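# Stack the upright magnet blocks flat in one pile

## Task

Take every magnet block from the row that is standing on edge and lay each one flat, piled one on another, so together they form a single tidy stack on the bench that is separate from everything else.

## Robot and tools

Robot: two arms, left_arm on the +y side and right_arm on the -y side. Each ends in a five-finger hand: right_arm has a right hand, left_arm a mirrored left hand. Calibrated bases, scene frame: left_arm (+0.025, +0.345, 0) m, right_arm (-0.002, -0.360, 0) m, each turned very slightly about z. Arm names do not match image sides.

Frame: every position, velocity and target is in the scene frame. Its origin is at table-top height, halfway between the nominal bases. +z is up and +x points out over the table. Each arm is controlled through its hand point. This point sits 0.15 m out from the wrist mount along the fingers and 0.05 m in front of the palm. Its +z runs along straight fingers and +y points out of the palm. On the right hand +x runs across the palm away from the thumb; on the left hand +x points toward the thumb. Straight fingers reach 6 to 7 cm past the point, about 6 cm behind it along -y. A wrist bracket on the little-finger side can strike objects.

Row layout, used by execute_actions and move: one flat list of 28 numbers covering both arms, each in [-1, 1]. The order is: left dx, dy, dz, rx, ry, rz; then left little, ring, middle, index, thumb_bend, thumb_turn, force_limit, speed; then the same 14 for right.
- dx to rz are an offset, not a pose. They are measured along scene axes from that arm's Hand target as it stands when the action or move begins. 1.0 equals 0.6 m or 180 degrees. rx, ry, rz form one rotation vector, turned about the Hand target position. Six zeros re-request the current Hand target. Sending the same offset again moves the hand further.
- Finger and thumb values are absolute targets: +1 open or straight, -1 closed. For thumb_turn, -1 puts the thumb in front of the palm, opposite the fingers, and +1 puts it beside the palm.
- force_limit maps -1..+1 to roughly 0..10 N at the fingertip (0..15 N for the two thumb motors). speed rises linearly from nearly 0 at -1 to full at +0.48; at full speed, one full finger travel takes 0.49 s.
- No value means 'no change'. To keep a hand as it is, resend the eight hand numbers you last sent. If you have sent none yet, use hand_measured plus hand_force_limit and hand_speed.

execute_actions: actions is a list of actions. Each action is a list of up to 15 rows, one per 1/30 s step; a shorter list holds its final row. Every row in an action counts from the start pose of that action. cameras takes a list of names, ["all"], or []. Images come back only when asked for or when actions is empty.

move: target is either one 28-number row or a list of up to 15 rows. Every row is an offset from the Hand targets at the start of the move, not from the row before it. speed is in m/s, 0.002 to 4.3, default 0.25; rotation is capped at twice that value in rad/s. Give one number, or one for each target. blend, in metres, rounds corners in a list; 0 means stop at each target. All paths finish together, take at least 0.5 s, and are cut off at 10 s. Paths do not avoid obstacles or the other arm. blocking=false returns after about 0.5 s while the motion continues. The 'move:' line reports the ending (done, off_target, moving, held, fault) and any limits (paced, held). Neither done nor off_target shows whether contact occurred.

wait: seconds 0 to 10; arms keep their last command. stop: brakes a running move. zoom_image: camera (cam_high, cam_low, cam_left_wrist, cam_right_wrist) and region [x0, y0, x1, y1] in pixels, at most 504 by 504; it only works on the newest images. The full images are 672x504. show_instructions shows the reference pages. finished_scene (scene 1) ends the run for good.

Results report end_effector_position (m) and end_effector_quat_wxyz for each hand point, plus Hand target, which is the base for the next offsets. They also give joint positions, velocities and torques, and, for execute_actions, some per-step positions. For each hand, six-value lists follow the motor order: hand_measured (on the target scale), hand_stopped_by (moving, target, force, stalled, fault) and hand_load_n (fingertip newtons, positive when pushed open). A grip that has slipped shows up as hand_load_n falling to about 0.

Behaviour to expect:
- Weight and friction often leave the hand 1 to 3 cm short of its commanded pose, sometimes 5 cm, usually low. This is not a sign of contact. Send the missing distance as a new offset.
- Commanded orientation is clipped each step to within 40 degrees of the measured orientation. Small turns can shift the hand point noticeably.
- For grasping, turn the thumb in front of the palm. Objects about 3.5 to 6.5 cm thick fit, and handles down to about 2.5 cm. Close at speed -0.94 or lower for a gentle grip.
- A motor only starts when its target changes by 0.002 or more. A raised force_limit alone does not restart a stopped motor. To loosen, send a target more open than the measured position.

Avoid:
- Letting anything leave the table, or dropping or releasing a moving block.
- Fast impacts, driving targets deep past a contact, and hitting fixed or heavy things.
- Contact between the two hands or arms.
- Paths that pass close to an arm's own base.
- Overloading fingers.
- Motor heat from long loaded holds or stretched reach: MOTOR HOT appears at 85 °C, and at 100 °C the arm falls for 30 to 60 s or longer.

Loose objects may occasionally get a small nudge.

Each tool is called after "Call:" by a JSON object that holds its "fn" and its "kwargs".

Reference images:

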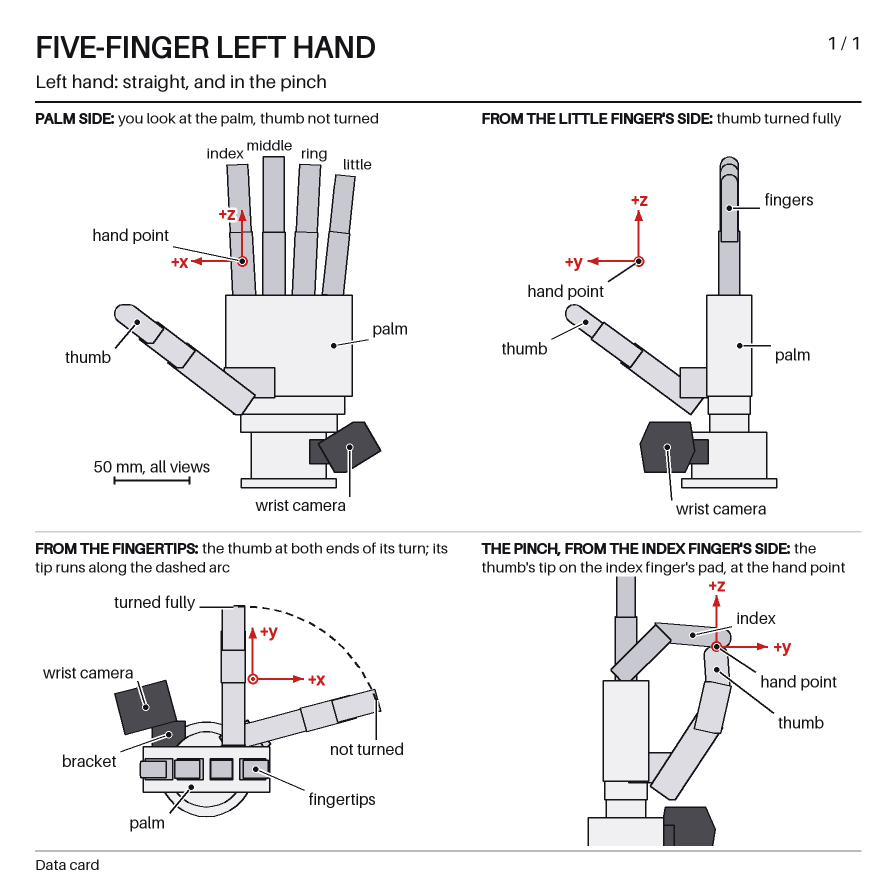

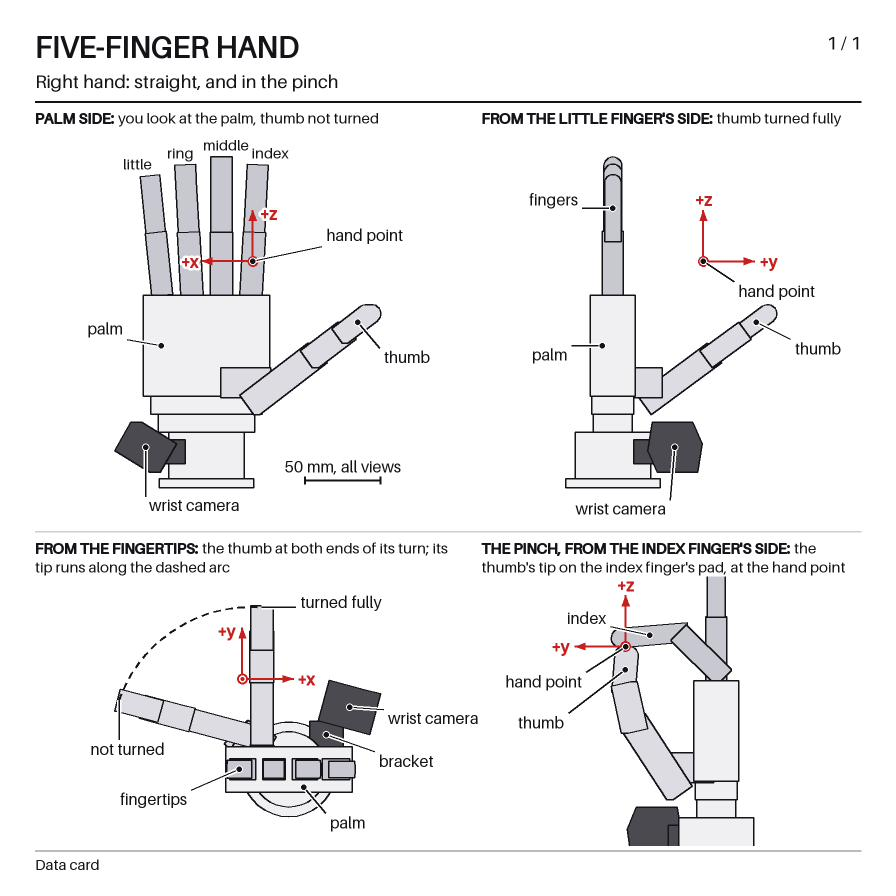

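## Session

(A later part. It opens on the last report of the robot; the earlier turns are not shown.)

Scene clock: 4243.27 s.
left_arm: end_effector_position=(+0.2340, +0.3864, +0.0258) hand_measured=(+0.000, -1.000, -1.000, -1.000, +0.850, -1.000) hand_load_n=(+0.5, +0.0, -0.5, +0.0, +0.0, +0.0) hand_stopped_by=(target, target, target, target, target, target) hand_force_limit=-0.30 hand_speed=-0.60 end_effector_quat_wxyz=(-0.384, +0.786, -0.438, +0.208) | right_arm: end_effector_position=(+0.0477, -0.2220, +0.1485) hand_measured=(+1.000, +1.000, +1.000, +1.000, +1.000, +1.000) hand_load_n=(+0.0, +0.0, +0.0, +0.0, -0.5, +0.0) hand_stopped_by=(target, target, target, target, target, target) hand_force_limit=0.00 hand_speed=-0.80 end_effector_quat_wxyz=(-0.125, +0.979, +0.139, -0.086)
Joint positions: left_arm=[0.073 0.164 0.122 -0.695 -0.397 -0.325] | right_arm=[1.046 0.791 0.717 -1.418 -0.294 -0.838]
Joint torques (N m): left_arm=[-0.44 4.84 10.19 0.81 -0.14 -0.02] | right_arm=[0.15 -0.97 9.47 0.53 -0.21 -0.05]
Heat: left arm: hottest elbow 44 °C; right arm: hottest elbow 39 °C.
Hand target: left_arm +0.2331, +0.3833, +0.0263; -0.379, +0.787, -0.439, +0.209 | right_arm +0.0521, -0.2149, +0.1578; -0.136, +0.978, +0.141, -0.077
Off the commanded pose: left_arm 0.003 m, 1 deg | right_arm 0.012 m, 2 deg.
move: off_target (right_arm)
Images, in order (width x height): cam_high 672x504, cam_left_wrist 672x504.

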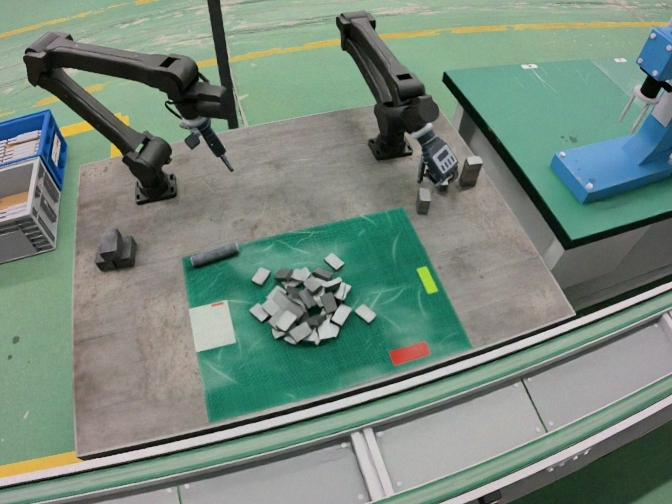

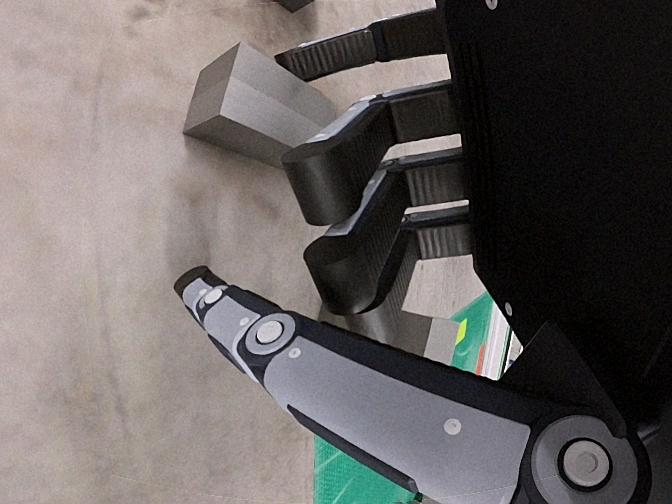

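Call:
{"fn": "move", "kwargs": {"target": [[0.0, 0.012, 0, 0, 0, 0, 0.0, -1, -1, -1, 0.85, -1, -0.3, -0.6, 0, 0, 0, 0, 0, 0, 1, 1, 1, 1, 1, 1, 0, -0.8], [-0.014, 0.012, -0.0035, 0, 0, 0, 0.0, -1, -1, -1, 0.85, -1, -0.3, -0.6, 0, 0, 0, 0, 0, 0, 1, 1, 1, 1, 1, 1, 0, -0.8], [-0.014, -0.015, -0.0035, 0, 0, 0, 0.0, -1, -1, -1, 0.85, -1, -0.3, -0.6, 0, 0, 0, 0, 0, 0, 1, 1, 1, 1, 1, 1, 0, -0.8]], "speed": 0.05, "cameras": ["cam_left_wrist", "cam_high"]}}

Call:
{"fn": "zoom_image", "kwargs": {"camera": "cam_left_wrist", "region": [80, 0, 400, 250]}}

Call:
{"fn": "zoom_image", "kwargs": {"camera": "cam_high", "region": [400, 140, 500, 230]}}

Scene clock: 4262.67 s.
left_arm: end_effector_position=(+0.2259, +0.3773, +0.0235) hand_measured=(+0.000, -1.000, -1.000, -1.000, +0.850, -1.000) hand_load_n=(+0.5, +0.0, +0.0, +0.0, +0.0, +0.0) hand_stopped_by=(target, target, target, target, target, target) hand_force_limit=-0.30 hand_speed=-0.60 end_effector_quat_wxyz=(-0.385, +0.786, -0.437, +0.209) | right_arm: end_effector_position=(+0.0477, -0.2220, +0.1485) hand_measured=(+1.000, +1.000, +1.000, +1.000, +1.000, +1.000) hand_load_n=(+0.0, +0.0, +0.0, +0.0, +0.0, +0.0) hand_stopped_by=(target, target, target, target, target, target) hand_force_limit=0.00 hand_speed=-0.80 end_effector_quat_wxyz=(-0.125, +0.979, +0.139, -0.086)
Joint positions: left_arm=[-0.026 0.097 0.116 -0.782 -0.47 -0.399] | right_arm=[1.046 0.791 0.717 -1.418 -0.294 -0.838]
Joint torques (N m): left_arm=[-0.5 5.89 10.41 0.8 -0.14 -0.02] | right_arm=[0.09 -0.97 9.47 0.54 -0.22 -0.05]
Heat: left arm: hottest elbow 43 °C; right arm: hottest elbow 39 °C.
Hand target: left_arm +0.2247, +0.3743, +0.0243; -0.379, +0.787, -0.439, +0.209 | right_arm +0.0521, -0.2149, +0.1578; -0.136, +0.978, +0.141, -0.077
Off the commanded pose: left_arm 0.003 m, 1 deg | right_arm 0.012 m, 2 deg.
move: off_target (right_arm)
Images, in order (width x height): cam_high 672x504, cam_left_wrist 672x504.

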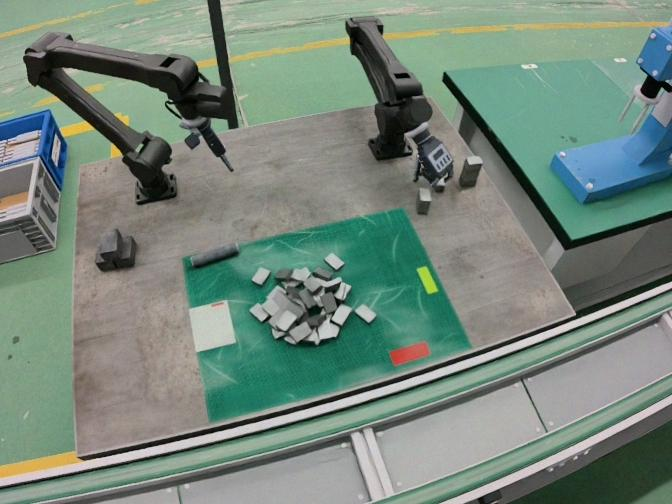

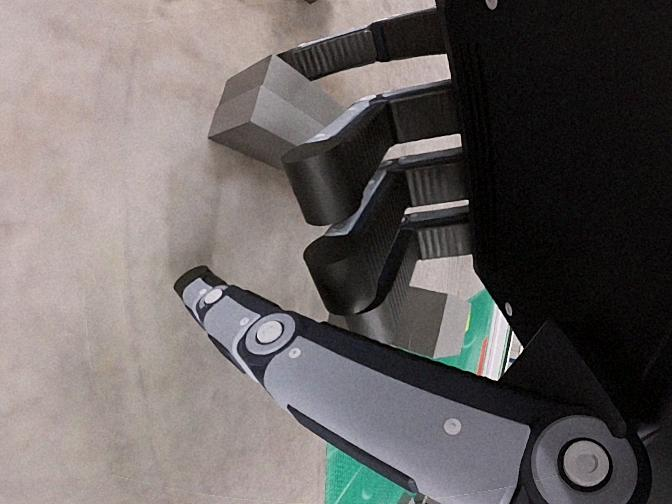

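Scaled by 1.575 from the camera's 672x504 image, which has a finer 960x720 frame.

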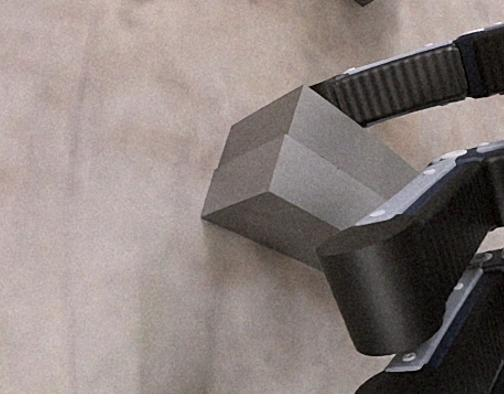

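Scaled by 5.040 from the camera's 672x504 image, which has a finer 960x720 frame.

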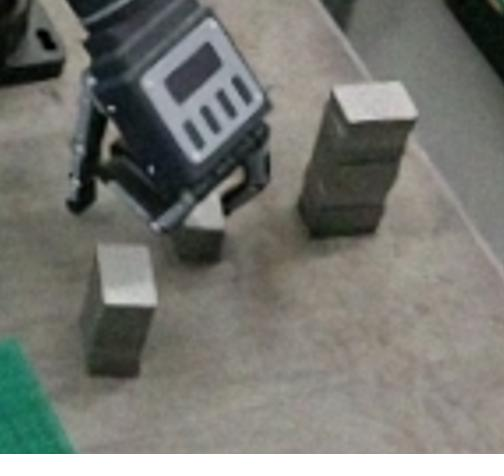

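Call:
{"fn": "move", "kwargs": {"target": [[0.0, -0.010, 0, 0, 0, 0, 0.0, -1, -1, -1, 0.85, -1, -0.3, -0.6, 0, 0, 0, 0, 0, 0, 1, 1, 1, 1, 1, 1, 0, -0.8], [0, 0.01, 0, 0, 0, 0, 0.0, -1, -1, -1, 0.85, -1, -0.3, -0.6, 0, 0, 0, 0, 0, 0, 1, 1, 1, 1, 1, 1, 0, -0.8], [0, 0.01, 0.20, 0, 0, 0, 0.0, -1, -1, -1, 0.85, -1, -0.3, -0.6, 0, 0, 0, 0, 0, 0, 1, 1, 1, 1, 1, 1, 0, -0.8]], "speed": [0.05, 0.05, 0.15], "cameras": ["cam_left_wrist", "cam_high"]}}

Call:
{"fn": "zoom_image", "kwargs": {"camera": "cam_left_wrist", "region": [80, 0, 400, 250]}}

Call:
{"fn": "zoom_image", "kwargs": {"camera": "cam_high", "region": [400, 140, 500, 230]}}

Scene clock: 4280.37 s.
left_arm: end_effector_position=(+0.2213, +0.3797, +0.1192) hand_measured=(+0.000, -1.000, -1.000, -1.000, +0.850, -1.000) hand_load_n=(+0.0, +0.0, +0.0, +0.0, +0.0, +0.0) hand_stopped_by=(target, target, target, target, target, target) hand_force_limit=-0.30 hand_speed=-0.60 end_effector_quat_wxyz=(-0.371, +0.791, -0.446, +0.196) | right_arm: end_effector_position=(+0.0477, -0.2220, +0.1485) hand_measured=(+1.000, +1.000, +1.000, +1.000, +1.000, +1.000) hand_load_n=(+0.0, -0.5, +0.0, +0.0, +0.0, +0.0) hand_stopped_by=(target, target, target, target, target, target) hand_force_limit=0.00 hand_speed=-0.80 end_effector_quat_wxyz=(-0.125, +0.979, +0.139, -0.086)
Joint positions: left_arm=[0.03 0.189 0.389 -0.989 -0.418 -0.361] | right_arm=[1.046 0.791 0.717 -1.418 -0.294 -0.838]
Joint torques (N m): left_arm=[0.38 5.07 14.04 0.77 -0.24 0.09] | right_arm=[0.09 -0.97 9.47 0.53 -0.22 -0.05]
Heat: left arm: hottest elbow 44 °C; right arm: hottest elbow 39 °C.
Hand target: left_arm +0.2248, +0.3802, +0.1444; -0.380, +0.787, -0.439, +0.209 | right_arm +0.0521, -0.2149, +0.1578; -0.136, +0.978, +0.141, -0.077
Off the commanded pose: left_arm 0.025 m, 2 deg | right_arm 0.012 m, 2 deg.
move: off_target (left_arm, right_arm)
Images, in order (width x height): cam_high 672x504, cam_left_wrist 672x504.

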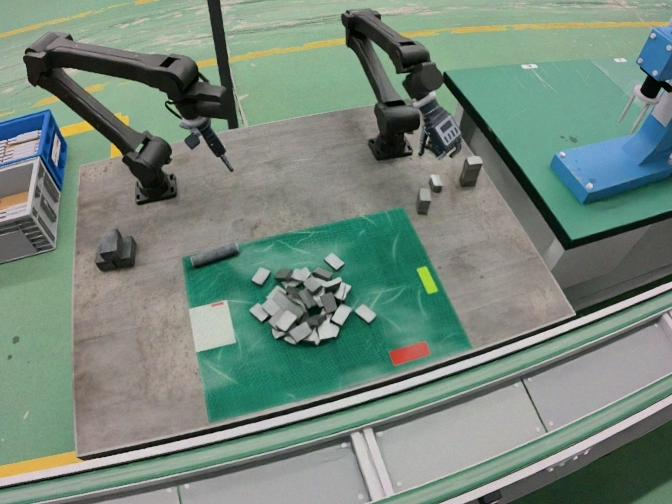

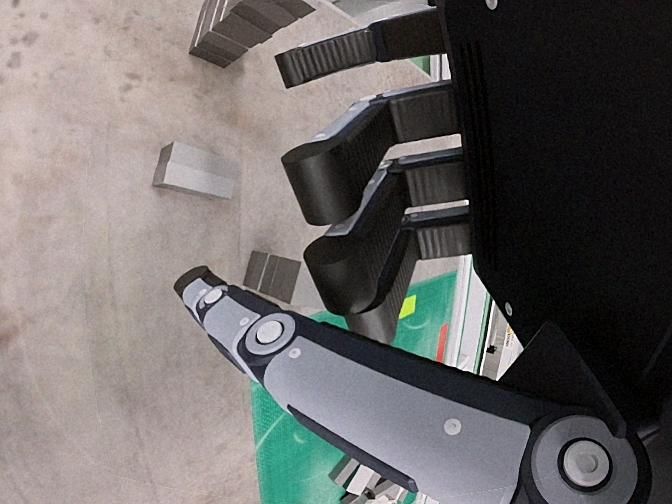

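Scaled by 1.575 from the camera's 672x504 image, which has a finer 960x720 frame.

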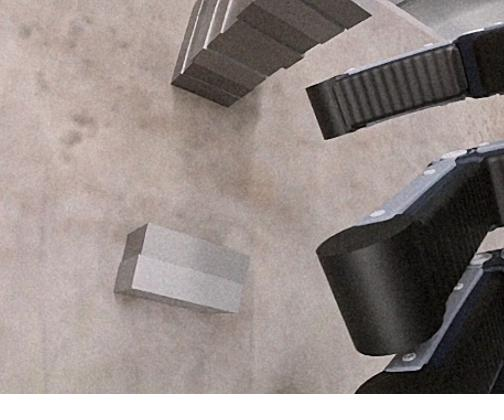

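Scaled by 5.040 from the camera's 672x504 image, which has a finer 960x720 frame.

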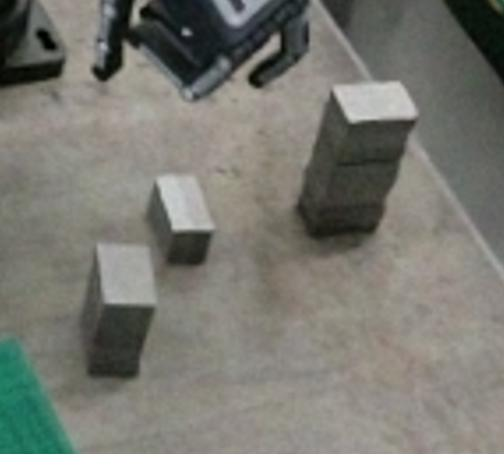

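Call:
{"fn": "move", "kwargs": {"target": [[0, 0, 0.09, 0, 0, 0, 0.0, -1, -1, -1, 0.85, -1, -0.3, -0.6, 0, 0, 0, 0, 0, 0, 1, 1, 1, 1, 1, 1, 0, -0.8], [-0.005, -0.006, 0.09, 0, 0, -0.251, -1.0, -1, 0.2, -1, 0.85, -1, -0.3, -0.6, 0, 0, 0, 0, 0, 0, 1, 1, 1, 1, 1, 1, 0, -0.8], [-0.005, 0.0105, -0.09, 0, 0, -0.251, -1.0, -1, 0.2, -1, 0.85, -1, -0.3, -0.6, 0, 0, 0, 0, 0, 0, 1, 1, 1, 1, 1, 1, 0, -0.8]], "speed": [0.15, 0.2, 0.12], "cameras": ["cam_left_wrist", "cam_high"]}}

Call:
{"fn": "zoom_image", "kwargs": {"camera": "cam_left_wrist", "region": [60, 80, 380, 330]}}

Call:
{"fn": "zoom_image", "kwargs": {"camera": "cam_high", "region": [400, 140, 500, 230]}}

Scene clock: 4318.77 s.
left_arm: end_effector_position=(+0.2192, +0.3832, +0.0914) hand_measured=(-1.000, -1.000, +0.200, -1.000, +0.850, -1.000) hand_load_n=(+0.0, +0.0, +0.0, +0.0, +0.0, +0.0) hand_stopped_by=(target, target, target, target, target, target) hand_force_limit=-0.30 hand_speed=-0.60 end_effector_quat_wxyz=(+0.266, -0.560, +0.707, -0.340) | right_arm: end_effector_position=(+0.0477, -0.2220, +0.1485) hand_measured=(+1.000, +1.000, +1.000, +1.000, +1.000, +1.000) hand_load_n=(+0.0, +0.0, +0.0, +0.0, +0.0, +0.0) hand_stopped_by=(target, target, target, target, target, target) hand_force_limit=0.00 hand_speed=-0.80 end_effector_quat_wxyz=(-0.125, +0.979, +0.139, -0.086)
Joint positions: left_arm=[0.831 0.456 0.363 -0.921 0.739 0.819] | right_arm=[1.046 0.791 0.717 -1.418 -0.294 -0.838]
Joint torques (N m): left_arm=[0.56 4.25 9.29 1.65 0.45 0.12] | right_arm=[0.21 -0.97 9.48 0.54 -0.22 -0.05]
Heat: left arm: hottest elbow 48 °C; right arm: hottest elbow 39 °C.
Hand target: left_arm +0.2217, +0.3866, +0.0903; +0.270, -0.558, +0.708, -0.338 | right_arm +0.0521, -0.2149, +0.1578; -0.136, +0.978, +0.141, -0.077
Off the commanded pose: left_arm 0.004 m, 1 deg | right_arm 0.012 m, 2 deg.
move: off_target (right_arm); target 2's new numbers were sent with left_arm's hand 0.022 m and 2 deg from that target
Images, in order (width x height): cam_high 672x504, cam_left_wrist 672x504.

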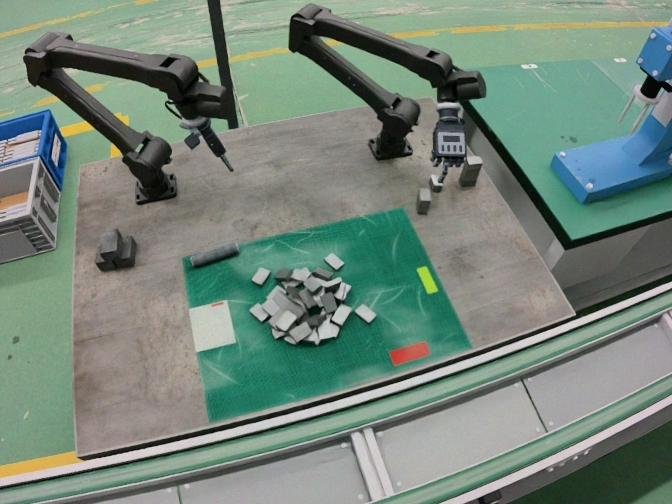

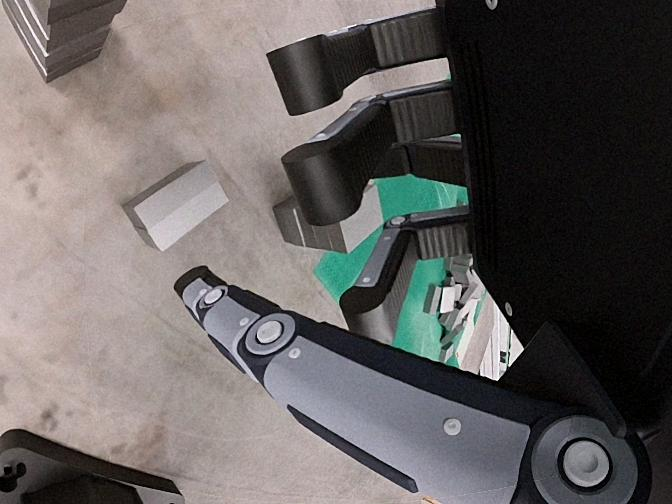

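Scaled by 1.575 from the camera's 672x504 image, which has a finer 960x720 frame.

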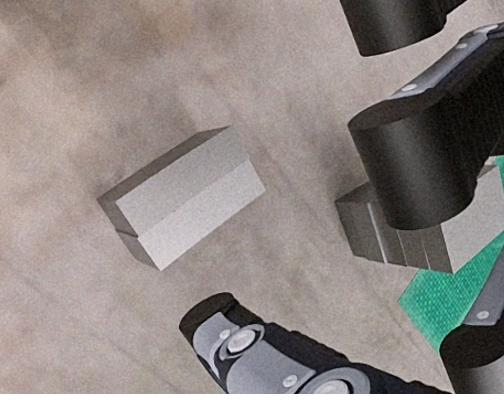

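Scaled by 5.040 from the camera's 672x504 image, which has a finer 960x720 frame.

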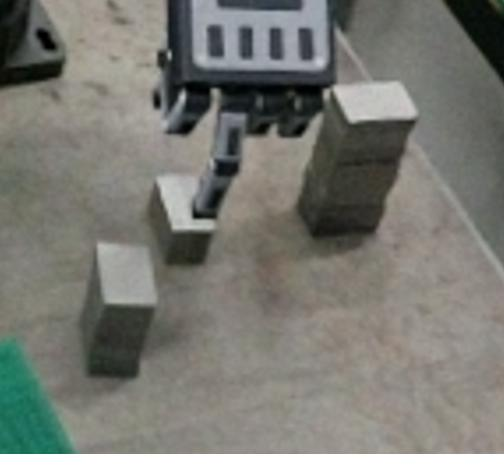

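Call:
{"fn": "move", "kwargs": {"target": [-0.0025, 0.0, -0.055, 0, 0, 0, -1.0, -1, 0.2, -1, 0.85, -1, -0.3, -0.6, 0, 0, 0, 0, 0, 0, 1, 1, 1, 1, 1, 1, 0, -0.8], "speed": 0.1, "cameras": ["cam_left_wrist", "cam_low"]}}

Call:
{"fn": "zoom_image", "kwargs": {"camera": "cam_left_wrist", "region": [80, 110, 340, 310]}}

Scene clock: 4354.33 s.
left_arm: end_effector_position=(+0.2181, +0.3829, +0.0582) hand_measured=(-1.000, -1.000, +0.200, -1.000, +0.850, -1.000) hand_load_n=(+0.0, +0.0, +0.0, +0.0, +0.0, +0.0) hand_stopped_by=(target, target, target, target, target, target) hand_force_limit=-0.30 hand_speed=-0.60 end_effector_quat_wxyz=(+0.265, -0.560, +0.708, -0.340) | right_arm: end_effector_position=(+0.0477, -0.2220, +0.1485) hand_measured=(+1.000, +1.000, +1.000, +1.000, +1.000, +1.000) hand_load_n=(+0.0, +0.0, +0.0, +0.0, +0.0, +0.0) hand_stopped_by=(target, target, target, target, target, target) hand_force_limit=0.00 hand_speed=-0.80 end_effector_quat_wxyz=(-0.125, +0.979, +0.139, -0.086)
Joint positions: left_arm=[0.836 0.481 0.281 -0.821 0.743 0.828] | right_arm=[1.046 0.791 0.717 -1.418 -0.294 -0.838]
Joint torques (N m): left_arm=[0.67 4.07 9.14 1.65 0.46 0.12] | right_arm=[0.15 -0.97 9.47 0.54 -0.22 -0.06]
Heat: left arm: hottest elbow 44 °C; right arm: hottest elbow 39 °C.
Hand target: left_arm +0.2202, +0.3865, +0.0572; +0.270, -0.558, +0.708, -0.339 | right_arm +0.0521, -0.2149, +0.1578; -0.136, +0.978, +0.141, -0.077
Off the commanded pose: left_arm 0.004 m, 1 deg | right_arm 0.012 m, 2 deg.
move: off_target (right_arm)
Images, in order (width x height): cam_low 672x504, cam_left_wrist 672x504.

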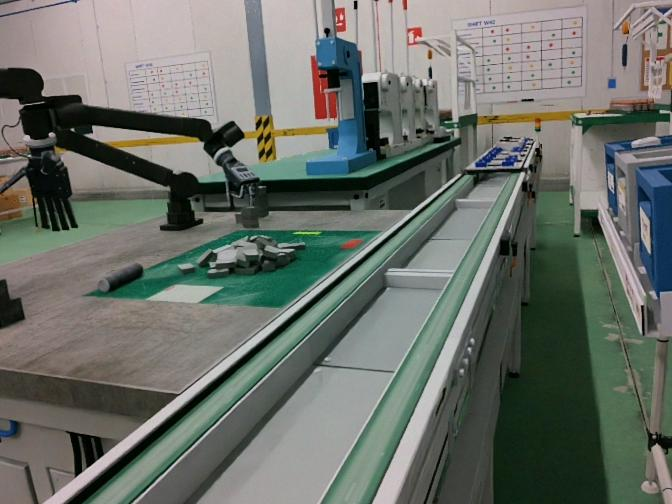

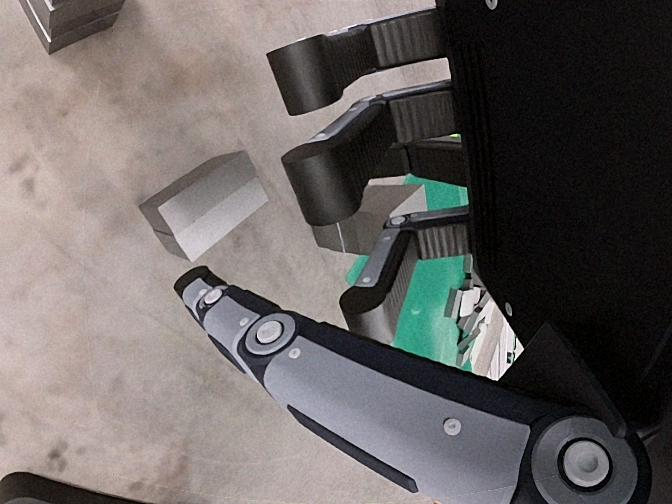

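Scaled by 1.938 from the camera's 672x504 image, which has a finer 960x720 frame.

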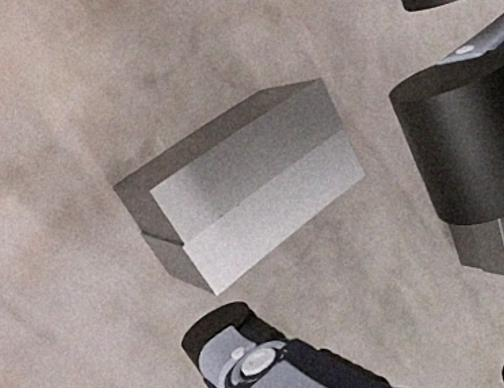

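Call:
{"fn": "move", "kwargs": {"target": [-0.0045, -0.0033, -0.025, 0, 0, 0, -1.0, -1, 0.2, -1, 0.85, -1, -0.3, -0.6, 0, 0, 0, 0, 0, 0, 1, 1, 1, 1, 1, 1, 0, -0.8], "speed": 0.08, "cameras": ["cam_left_wrist"]}}

Call:
{"fn": "zoom_image", "kwargs": {"camera": "cam_left_wrist", "region": [80, 110, 340, 310]}}

Scene clock: 4374.13 s.
left_arm: end_effector_position=(+0.2155, +0.3804, +0.0432) hand_measured=(-1.000, -1.000, +0.200, -1.000, +0.850, -1.000) hand_load_n=(+0.0, +0.0, +0.0, +0.0, +0.0, +0.0) hand_stopped_by=(target, target, target, target, target, target) hand_force_limit=-0.30 hand_speed=-0.60 end_effector_quat_wxyz=(+0.264, -0.560, +0.708, -0.340) | right_arm: end_effector_position=(+0.0477, -0.2220, +0.1485) hand_measured=(+1.000, +1.000, +1.000, +1.000, +1.000, +1.000) hand_load_n=(+0.0, +0.0, +0.0, +0.0, +0.0, -0.5) hand_stopped_by=(target, target, target, target, target, target) hand_force_limit=0.00 hand_speed=-0.80 end_effector_quat_wxyz=(-0.125, +0.979, +0.139, -0.086)
Joint positions: left_arm=[0.837 0.483 0.241 -0.782 0.744 0.831] | right_arm=[1.046 0.791 0.717 -1.418 -0.294 -0.838]
Joint torques (N m): left_arm=[1.08 4.25 9.06 1.59 0.51 0.14] | right_arm=[0.09 -0.97 9.47 0.54 -0.22 -0.05]
Heat: left arm: hottest elbow 43 °C; right arm: hottest elbow 39 °C.
Hand target: left_arm +0.2175, +0.3846, +0.0423; +0.270, -0.558, +0.708, -0.339 | right_arm +0.0521, -0.2149, +0.1578; -0.136, +0.978, +0.141, -0.077
Off the commanded pose: left_arm 0.005 m, 1 deg | right_arm 0.012 m, 2 deg.
move: off_target (right_arm)
Images, in order (width x height): cam_left_wrist 672x504.

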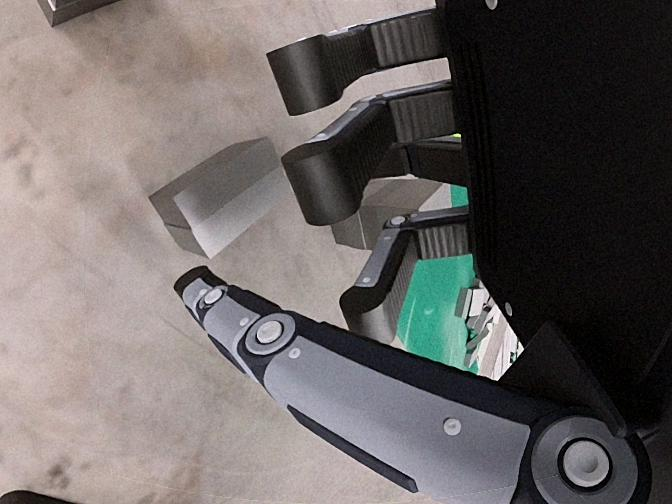

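Scaled by 1.938 from the camera's 672x504 image, which has a finer 960x720 frame.

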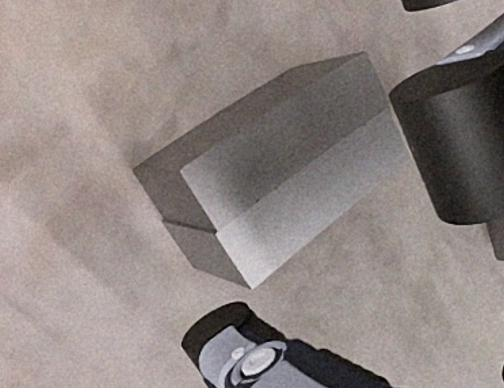

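Call:
{"fn": "move", "kwargs": {"target": [[0.0038, 0.0037, 0.07, 0, 0, 0, -1.0, -1, 0.2, -1, 0.85, -1, -0.3, -0.6, 0, 0, 0, 0, 0, 0, 1, 1, 1, 1, 1, 1, 0, -0.8], [0.0038, 0.0037, -0.01, 0, 0, 0, -1.0, -1, 0.2, -1, 0.85, -1, -0.3, -0.6, 0, 0, 0, 0, 0, 0, 1, 1, 1, 1, 1, 1, 0, -0.8]], "speed": [0.15, 0.08], "cameras": ["cam_left_wrist"]}}

Call:
{"fn": "zoom_image", "kwargs": {"camera": "cam_left_wrist", "region": [80, 110, 340, 310]}}

Scene clock: 4401.97 s.
left_arm: end_effector_position=(+0.2178, +0.3838, +0.0374) hand_measured=(-1.000, -1.000, +0.200, -1.000, +0.850, -1.000) hand_load_n=(+0.0, +0.0, +0.0, +0.0, +0.0, +0.0) hand_stopped_by=(target, target, target, target, target, target) hand_force_limit=-0.30 hand_speed=-0.60 end_effector_quat_wxyz=(+0.266, -0.559, +0.708, -0.340) | right_arm: end_effector_position=(+0.0477, -0.2220, +0.1485) hand_measured=(+1.000, +1.000, +1.000, +1.000, +1.000, +1.000) hand_load_n=(+0.0, +0.0, +0.0, +0.0, +0.0, +0.0) hand_stopped_by=(target, target, target, target, target, target) hand_force_limit=0.00 hand_speed=-0.80 end_effector_quat_wxyz=(-0.125, +0.979, +0.139, -0.086)
Joint positions: left_arm=[0.842 0.514 0.231 -0.74 0.746 0.835] | right_arm=[1.046 0.791 0.717 -1.418 -0.294 -0.838]
Joint torques (N m): left_arm=[0.38 3.9 8.98 1.66 0.42 0.09] | right_arm=[0.15 -1.03 9.47 0.53 -0.22 -0.05]
Heat: left arm: hottest elbow 43 °C; right arm: hottest elbow 39 °C.
Hand target: left_arm +0.2198, +0.3868, +0.0363; +0.270, -0.558, +0.708, -0.339 | right_arm +0.0521, -0.2149, +0.1578; -0.136, +0.978, +0.141, -0.077
Off the commanded pose: left_arm 0.004 m, 1 deg | right_arm 0.012 m, 2 deg.
move: off_target (right_arm)
Images, in order (width x height): cam_left_wrist 672x504.

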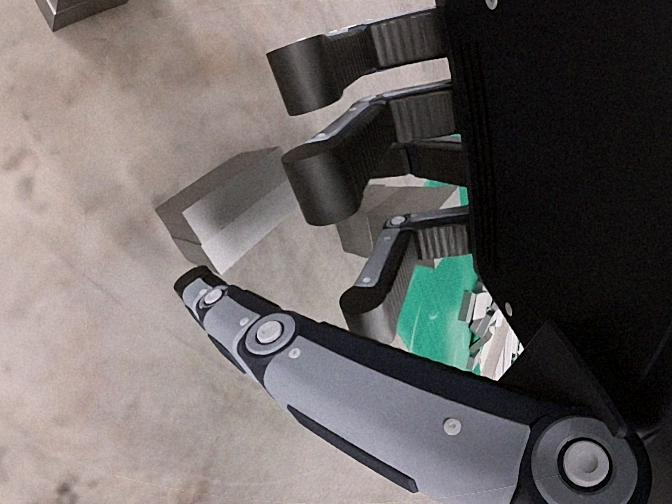

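Scaled by 1.938 from the camera's 672x504 image, which has a finer 960x720 frame.

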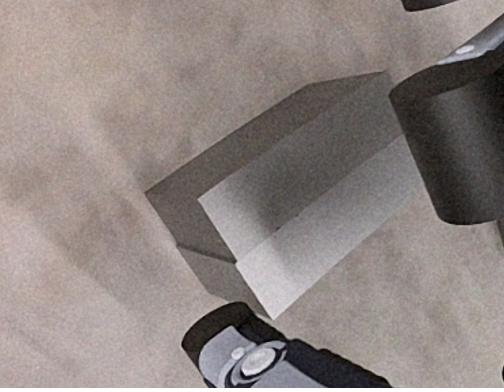

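Call:
{"fn": "move", "kwargs": {"target": [0.0005, -0.0005, -0.0075, 0, 0, 0, -1.0, -1, 0.2, -1, 0.85, -1, -0.3, -0.6, 0, 0, 0, 0, 0, 0, 1, 1, 1, 1, 1, 1, 0, -0.8], "speed": 0.06, "cameras": ["cam_left_wrist"]}}

Call:
{"fn": "zoom_image", "kwargs": {"camera": "cam_left_wrist", "region": [80, 110, 340, 310]}}

Scene clock: 4415.77 s.
left_arm: end_effector_position=(+0.2181, +0.3841, +0.0329) hand_measured=(-1.000, -1.000, +0.200, -1.000, +0.850, -1.000) hand_load_n=(+0.0, +0.0, +0.0, +0.0, +0.0, +0.0) hand_stopped_by=(target, target, target, target, target, target) hand_force_limit=-0.30 hand_speed=-0.60 end_effector_quat_wxyz=(+0.267, -0.559, +0.708, -0.340) | right_arm: end_effector_position=(+0.0477, -0.2220, +0.1485) hand_measured=(+1.000, +1.000, +1.000, +1.000, +1.000, +1.000) hand_load_n=(+0.0, +0.0, +0.0, +0.0, +0.0, +0.0) hand_stopped_by=(target, target, target, target, target, target) hand_force_limit=0.00 hand_speed=-0.80 end_effector_quat_wxyz=(-0.125, +0.979, +0.139, -0.086)
Joint positions: left_arm=[0.842 0.522 0.22 -0.719 0.746 0.835] | right_arm=[1.046 0.791 0.717 -1.418 -0.294 -0.838]
Joint torques (N m): left_arm=[0.32 4.01 8.91 1.66 0.36 0.07] | right_arm=[0.15 -0.91 9.47 0.54 -0.22 -0.05]
Heat: left arm: hottest elbow 43 °C; right arm: hottest elbow 39 °C.
Hand target: left_arm +0.2201, +0.3864, +0.0317; +0.270, -0.558, +0.708, -0.339 | right_arm +0.0521, -0.2149, +0.1578; -0.136, +0.978, +0.141, -0.077
Off the commanded pose: left_arm 0.003 m, 0 deg | right_arm 0.012 m, 2 deg.
move: off_target (right_arm)
Images, in order (width x height): cam_left_wrist 672x504.

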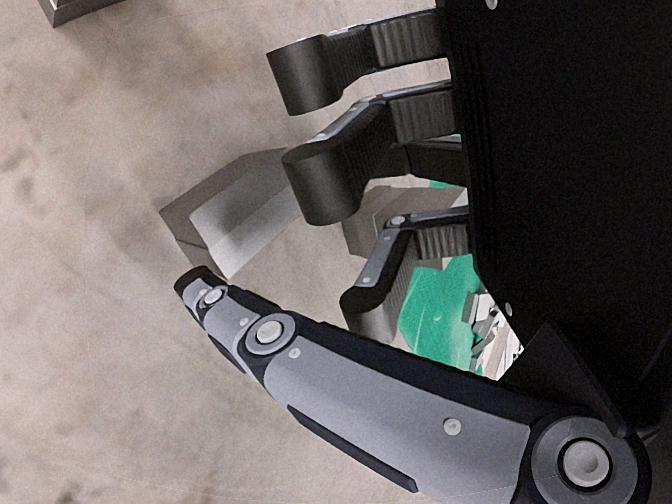

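Scaled by 1.938 from the camera's 672x504 image, which has a finer 960x720 frame.

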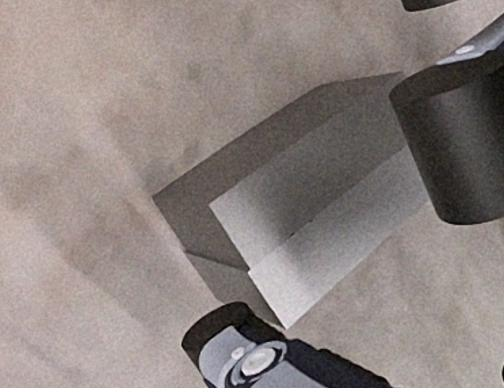

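Call:
{"fn": "move", "kwargs": {"target": [0.0, -0.0045, 0, 0, 0, 0, -1.0, -1, 0.2, -1, 0.85, -1, -0.3, -0.6, 0, 0, 0, 0, 0, 0, 1, 1, 1, 1, 1, 1, 0, -0.8], "speed": 0.06, "cameras": ["cam_left_wrist"]}}

Call:
{"fn": "zoom_image", "kwargs": {"camera": "cam_left_wrist", "region": [80, 110, 340, 310]}}

Scene clock: 4427.87 s.
left_arm: end_effector_position=(+0.2168, +0.3826, +0.0304) hand_measured=(-1.000, -1.000, +0.200, -1.000, +0.850, -1.000) hand_load_n=(+0.0, +0.0, +0.0, +0.0, +0.0, +0.0) hand_stopped_by=(target, target, target, target, target, target) hand_force_limit=-0.30 hand_speed=-0.60 end_effector_quat_wxyz=(+0.263, -0.562, +0.707, -0.339) | right_arm: end_effector_position=(+0.0477, -0.2220, +0.1485) hand_measured=(+1.000, +1.000, +1.000, +1.000, +1.000, +1.000) hand_load_n=(+0.0, +0.0, +0.0, +0.0, +0.0, +0.0) hand_stopped_by=(target, target, target, target, target, target) hand_force_limit=0.00 hand_speed=-0.80 end_effector_quat_wxyz=(-0.125, +0.979, +0.139, -0.086)
Joint positions: left_arm=[0.837 0.522 0.215 -0.718 0.739 0.827] | right_arm=[1.046 0.791 0.717 -1.418 -0.294 -0.838]
Joint torques (N m): left_arm=[-0.32 2.55 8.92 1.62 0.36 0.01] | right_arm=[0.09 -0.91 9.47 0.53 -0.22 -0.06]
Heat: left arm: hottest elbow 43 °C; right arm: hottest elbow 39 °C.
Hand target: left_arm +0.2201, +0.3838, +0.0318; +0.270, -0.558, +0.708, -0.339 | right_arm +0.0521, -0.2149, +0.1578; -0.136, +0.978, +0.141, -0.077
Off the commanded pose: left_arm 0.004 m, 1 deg | right_arm 0.012 m, 2 deg.
move: off_target (right_arm)
Images, in order (width x height): cam_left_wrist 672x504.

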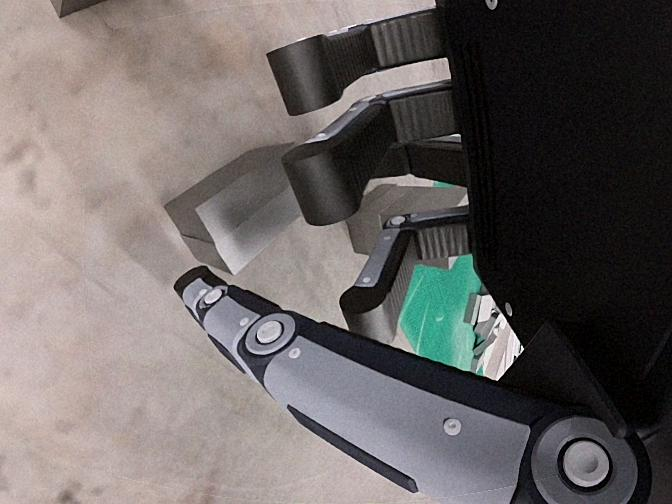

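Scaled by 1.938 from the camera's 672x504 image, which has a finer 960x720 frame.

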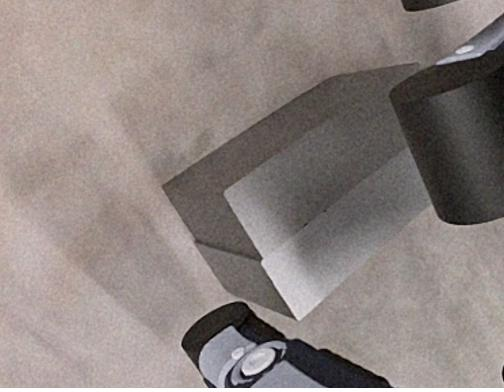

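Call:
{"fn": "move", "kwargs": {"target": [0.004, 0.0, 0, 0, 0, 0, -1.0, -1, -0.5, -1, 0.85, -1, -0.3, -0.75, 0, 0, 0, 0, 0, 0, 1, 1, 1, 1, 1, 1, 0, -0.8], "speed": 0.06, "cameras": ["cam_left_wrist"]}}

Call:
{"fn": "zoom_image", "kwargs": {"camera": "cam_left_wrist", "region": [80, 110, 340, 310]}}

Scene clock: 4441.87 s.
left_arm: end_effector_position=(+0.2189, +0.3829, +0.0309) hand_measured=(-1.000, -1.000, -0.096, -1.000, +0.852, -1.000) hand_load_n=(+0.0, +0.0, +5.0, +0.0, +6.0, +0.5) hand_stopped_by=(target, target, force, target, target, target) hand_force_limit=-0.30 hand_speed=-0.75 end_effector_quat_wxyz=(+0.265, -0.562, +0.707, -0.338) | right_arm: end_effector_position=(+0.0477, -0.2220, +0.1485) hand_measured=(+1.000, +1.000, +1.000, +1.000, +1.000, +1.000) hand_load_n=(+0.0, +0.0, +0.0, +0.0, +0.0, +0.0) hand_stopped_by=(target, target, target, target, target, target) hand_force_limit=0.00 hand_speed=-0.80 end_effector_quat_wxyz=(-0.125, +0.979, +0.139, -0.086)
Joint positions: left_arm=[0.825 0.522 0.215 -0.705 0.731 0.812] | right_arm=[1.046 0.791 0.717 -1.418 -0.294 -0.838]
Joint torques (N m): left_arm=[-0.38 3.14 8.99 1.76 0.4 0] | right_arm=[0.09 -0.97 9.46 0.53 -0.21 -0.06]
Heat: left arm: hottest elbow 43 °C; right arm: hottest elbow 39 °C.
Hand target: left_arm +0.2225, +0.3837, +0.0318; +0.270, -0.558, +0.708, -0.339 | right_arm +0.0521, -0.2149, +0.1578; -0.136, +0.978, +0.141, -0.077
Off the commanded pose: left_arm 0.004 m, 1 deg | right_arm 0.012 m, 2 deg.
move: off_target (right_arm)
Images, in order (width x height): cam_left_wrist 672x504.

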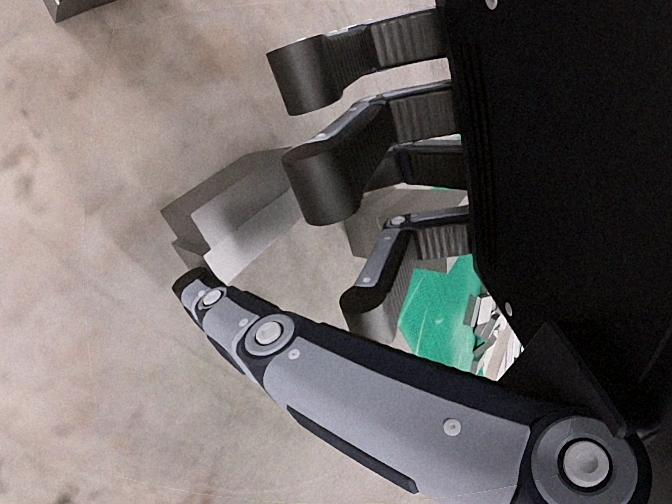

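Scaled by 1.938 from the camera's 672x504 image, which has a finer 960x720 frame.

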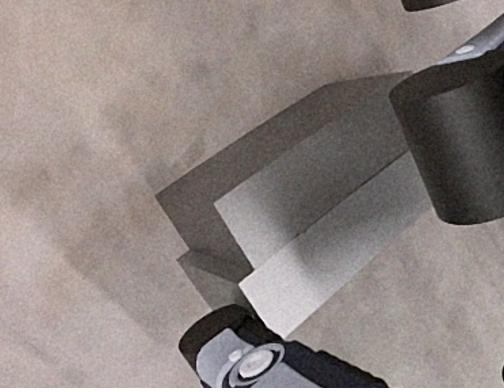

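Call:
{"fn": "move", "kwargs": {"target": [0, -0.0185, 0, 0, 0, 0, -1.0, -1, -0.5, -1, 0.85, -1, -0.3, -0.75, 0, 0, 0, 0, 0, 0, 1, 1, 1, 1, 1, 1, 0, -0.8], "speed": 0.06, "cameras": ["cam_left_wrist"]}}

Call:
{"fn": "zoom_image", "kwargs": {"camera": "cam_left_wrist", "region": [80, 110, 340, 310]}}

Scene clock: 4458.77 s.
left_arm: end_effector_position=(+0.2194, +0.3729, +0.0305) hand_measured=(-1.000, -1.000, -0.096, -1.000, +0.852, -1.000) hand_load_n=(+0.0, +0.0, +5.0, +0.5, +5.5, +0.0) hand_stopped_by=(target, target, force, target, target, target) hand_force_limit=-0.30 hand_speed=-0.75 end_effector_quat_wxyz=(+0.263, -0.562, +0.708, -0.337) | right_arm: end_effector_position=(+0.0477, -0.2220, +0.1485) hand_measured=(+1.000, +1.000, +1.000, +1.000, +1.000, +1.000) hand_load_n=(+0.0, +0.0, +0.0, +0.0, +0.0, +0.0) hand_stopped_by=(target, target, target, target, target, target) hand_force_limit=0.00 hand_speed=-0.80 end_effector_quat_wxyz=(-0.125, +0.979, +0.139, -0.086)
Joint positions: left_arm=[0.764 0.47 0.201 -0.704 0.697 0.747] | right_arm=[1.046 0.791 0.717 -1.418 -0.294 -0.838]
Joint torques (N m): left_arm=[-0.5 2.49 8.85 1.62 0.35 -0.02] | right_arm=[0.15 -1.03 9.48 0.53 -0.22 -0.06]
Heat: left arm: hottest elbow 43 °C; right arm: hottest elbow 39 °C.
Hand target: left_arm +0.2225, +0.3727, +0.0317; +0.270, -0.558, +0.708, -0.339 | right_arm +0.0521, -0.2149, +0.1578; -0.136, +0.978, +0.141, -0.077
Off the commanded pose: left_arm 0.003 m, 1 deg | right_arm 0.012 m, 2 deg.
move: off_target (right_arm)
Images, in order (width x height): cam_left_wrist 672x504.

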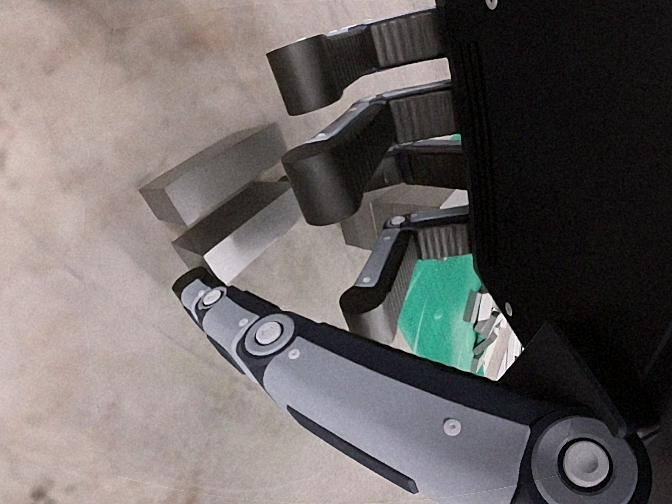

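Scaled by 1.938 from the camera's 672x504 image, which has a finer 960x720 frame.

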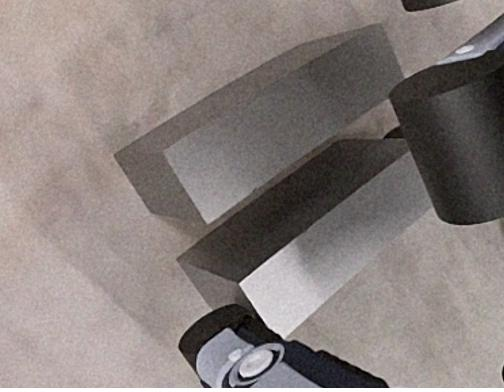

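Call:
{"fn": "move", "kwargs": {"target": [[-0.014, 0, 0, 0, 0, 0, -1.0, -1, -0.5, -1, 0.85, -1, -0.3, -0.75, 0, 0, 0, 0, 0, 0, 1, 1, 1, 1, 1, 1, 0, -0.8], [-0.014, 0, -0.006, 0, 0, 0, -1.0, -1, -0.5, -1, 0.85, -1, -0.3, -0.75, 0, 0, 0, 0, 0, 0, 1, 1, 1, 1, 1, 1, 0, -0.8], [-0.014, -0.015, -0.006, 0, 0, 0, -1.0, -1, -0.5, -1, 0.85, -1, -0.3, -0.75, 0, 0, 0, 0, 0, 0, 1, 1, 1, 1, 1, 1, 0, -0.8]], "speed": 0.06, "cameras": ["cam_left_wrist", "cam_high", "cam_low"]}}

Call:
{"fn": "zoom_image", "kwargs": {"camera": "cam_left_wrist", "region": [60, 80, 380, 320]}}

Call:
{"fn": "zoom_image", "kwargs": {"camera": "cam_high", "region": [400, 140, 500, 230]}}

Scene clock: 4482.63 s.
left_arm: end_effector_position=(+0.2156, +0.3680, +0.0300) hand_measured=(-1.000, -1.000, -0.096, -1.000, +0.852, -1.000) hand_load_n=(+0.0, +0.0, +4.5, +0.0, +5.0, -0.5) hand_stopped_by=(target, target, force, target, target, target) hand_force_limit=-0.30 hand_speed=-0.75 end_effector_quat_wxyz=(+0.275, -0.556, +0.708, -0.336) | right_arm: end_effector_position=(+0.0477, -0.2220, +0.1485) hand_measured=(+1.000, +1.000, +1.000, +1.000, +1.000, +1.000) hand_load_n=(+0.0, +0.0, +0.0, +0.0, +0.0, -0.5) hand_stopped_by=(target, target, target, target, target, target) hand_force_limit=0.00 hand_speed=-0.80 end_effector_quat_wxyz=(-0.125, +0.979, +0.139, -0.086)
Joint positions: left_arm=[0.754 0.388 0.181 -0.734 0.69 0.738] | right_arm=[1.046 0.791 0.717 -1.418 -0.294 -0.838]
Joint torques (N m): left_arm=[-0.44 3.08 8.85 0.77 0.33 -0.02] | right_arm=[0.09 -0.97 9.48 0.54 -0.21 -0.05]
Heat: left arm: hottest elbow 42 °C; right arm: hottest elbow 39 °C.
Hand target: left_arm +0.2141, +0.3637, +0.0281; +0.270, -0.558, +0.708, -0.339 | right_arm +0.0521, -0.2149, +0.1578; -0.136, +0.978, +0.141, -0.077
Off the commanded pose: left_arm 0.005 m, 1 deg | right_arm 0.012 m, 2 deg.
move: off_target (right_arm)
Images, in order (width x height): cam_high 672x504, cam_low 672x504, cam_left_wrist 672x504.

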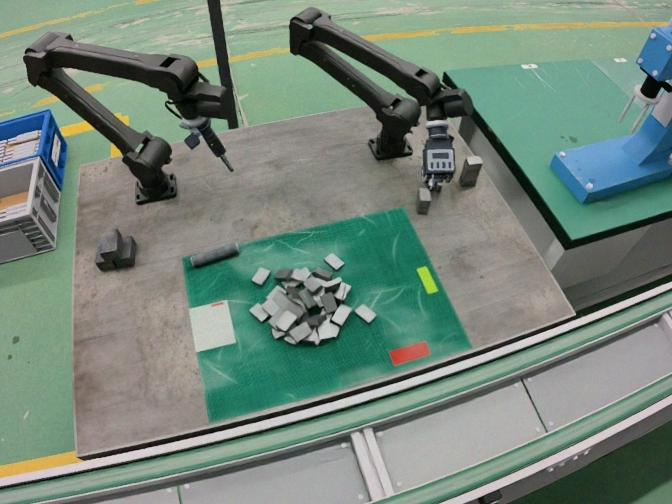

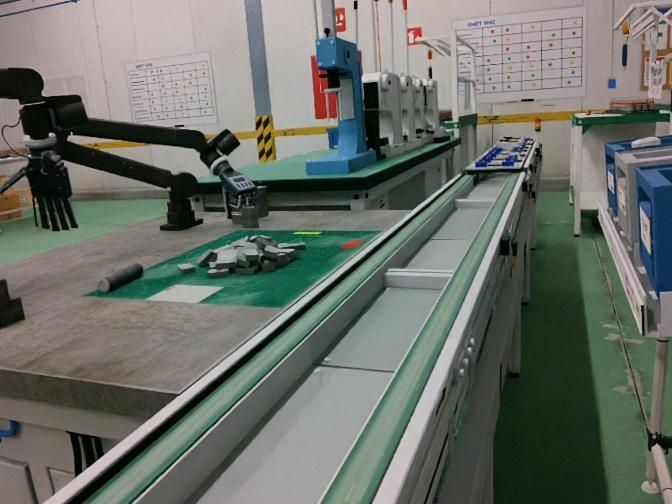

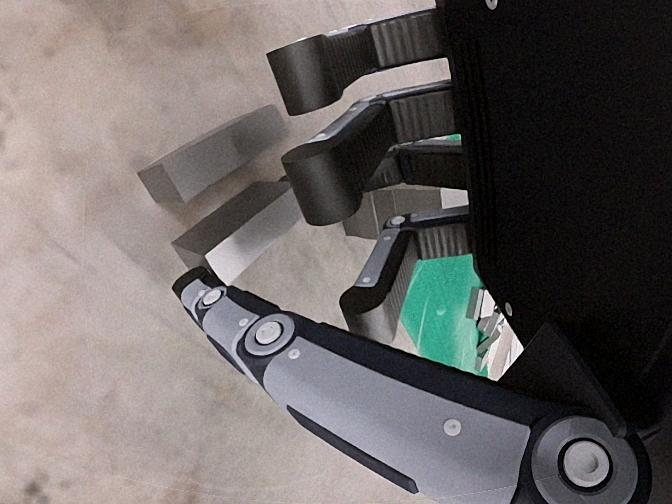

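Scaled by 1.575 from the camera's 672x504 image, which has a finer 960x720 frame.

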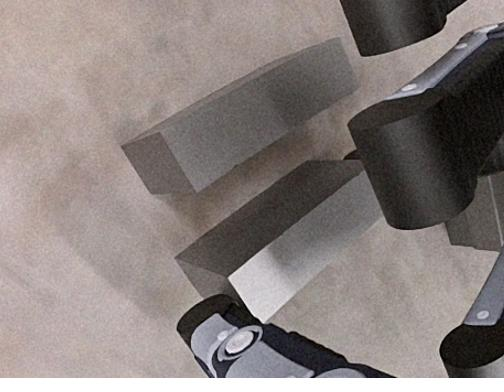

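Scaled by 5.040 from the camera's 672x504 image, which has a finer 960x720 frame.

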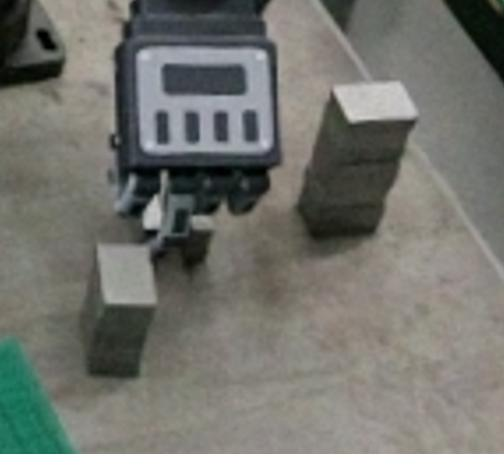

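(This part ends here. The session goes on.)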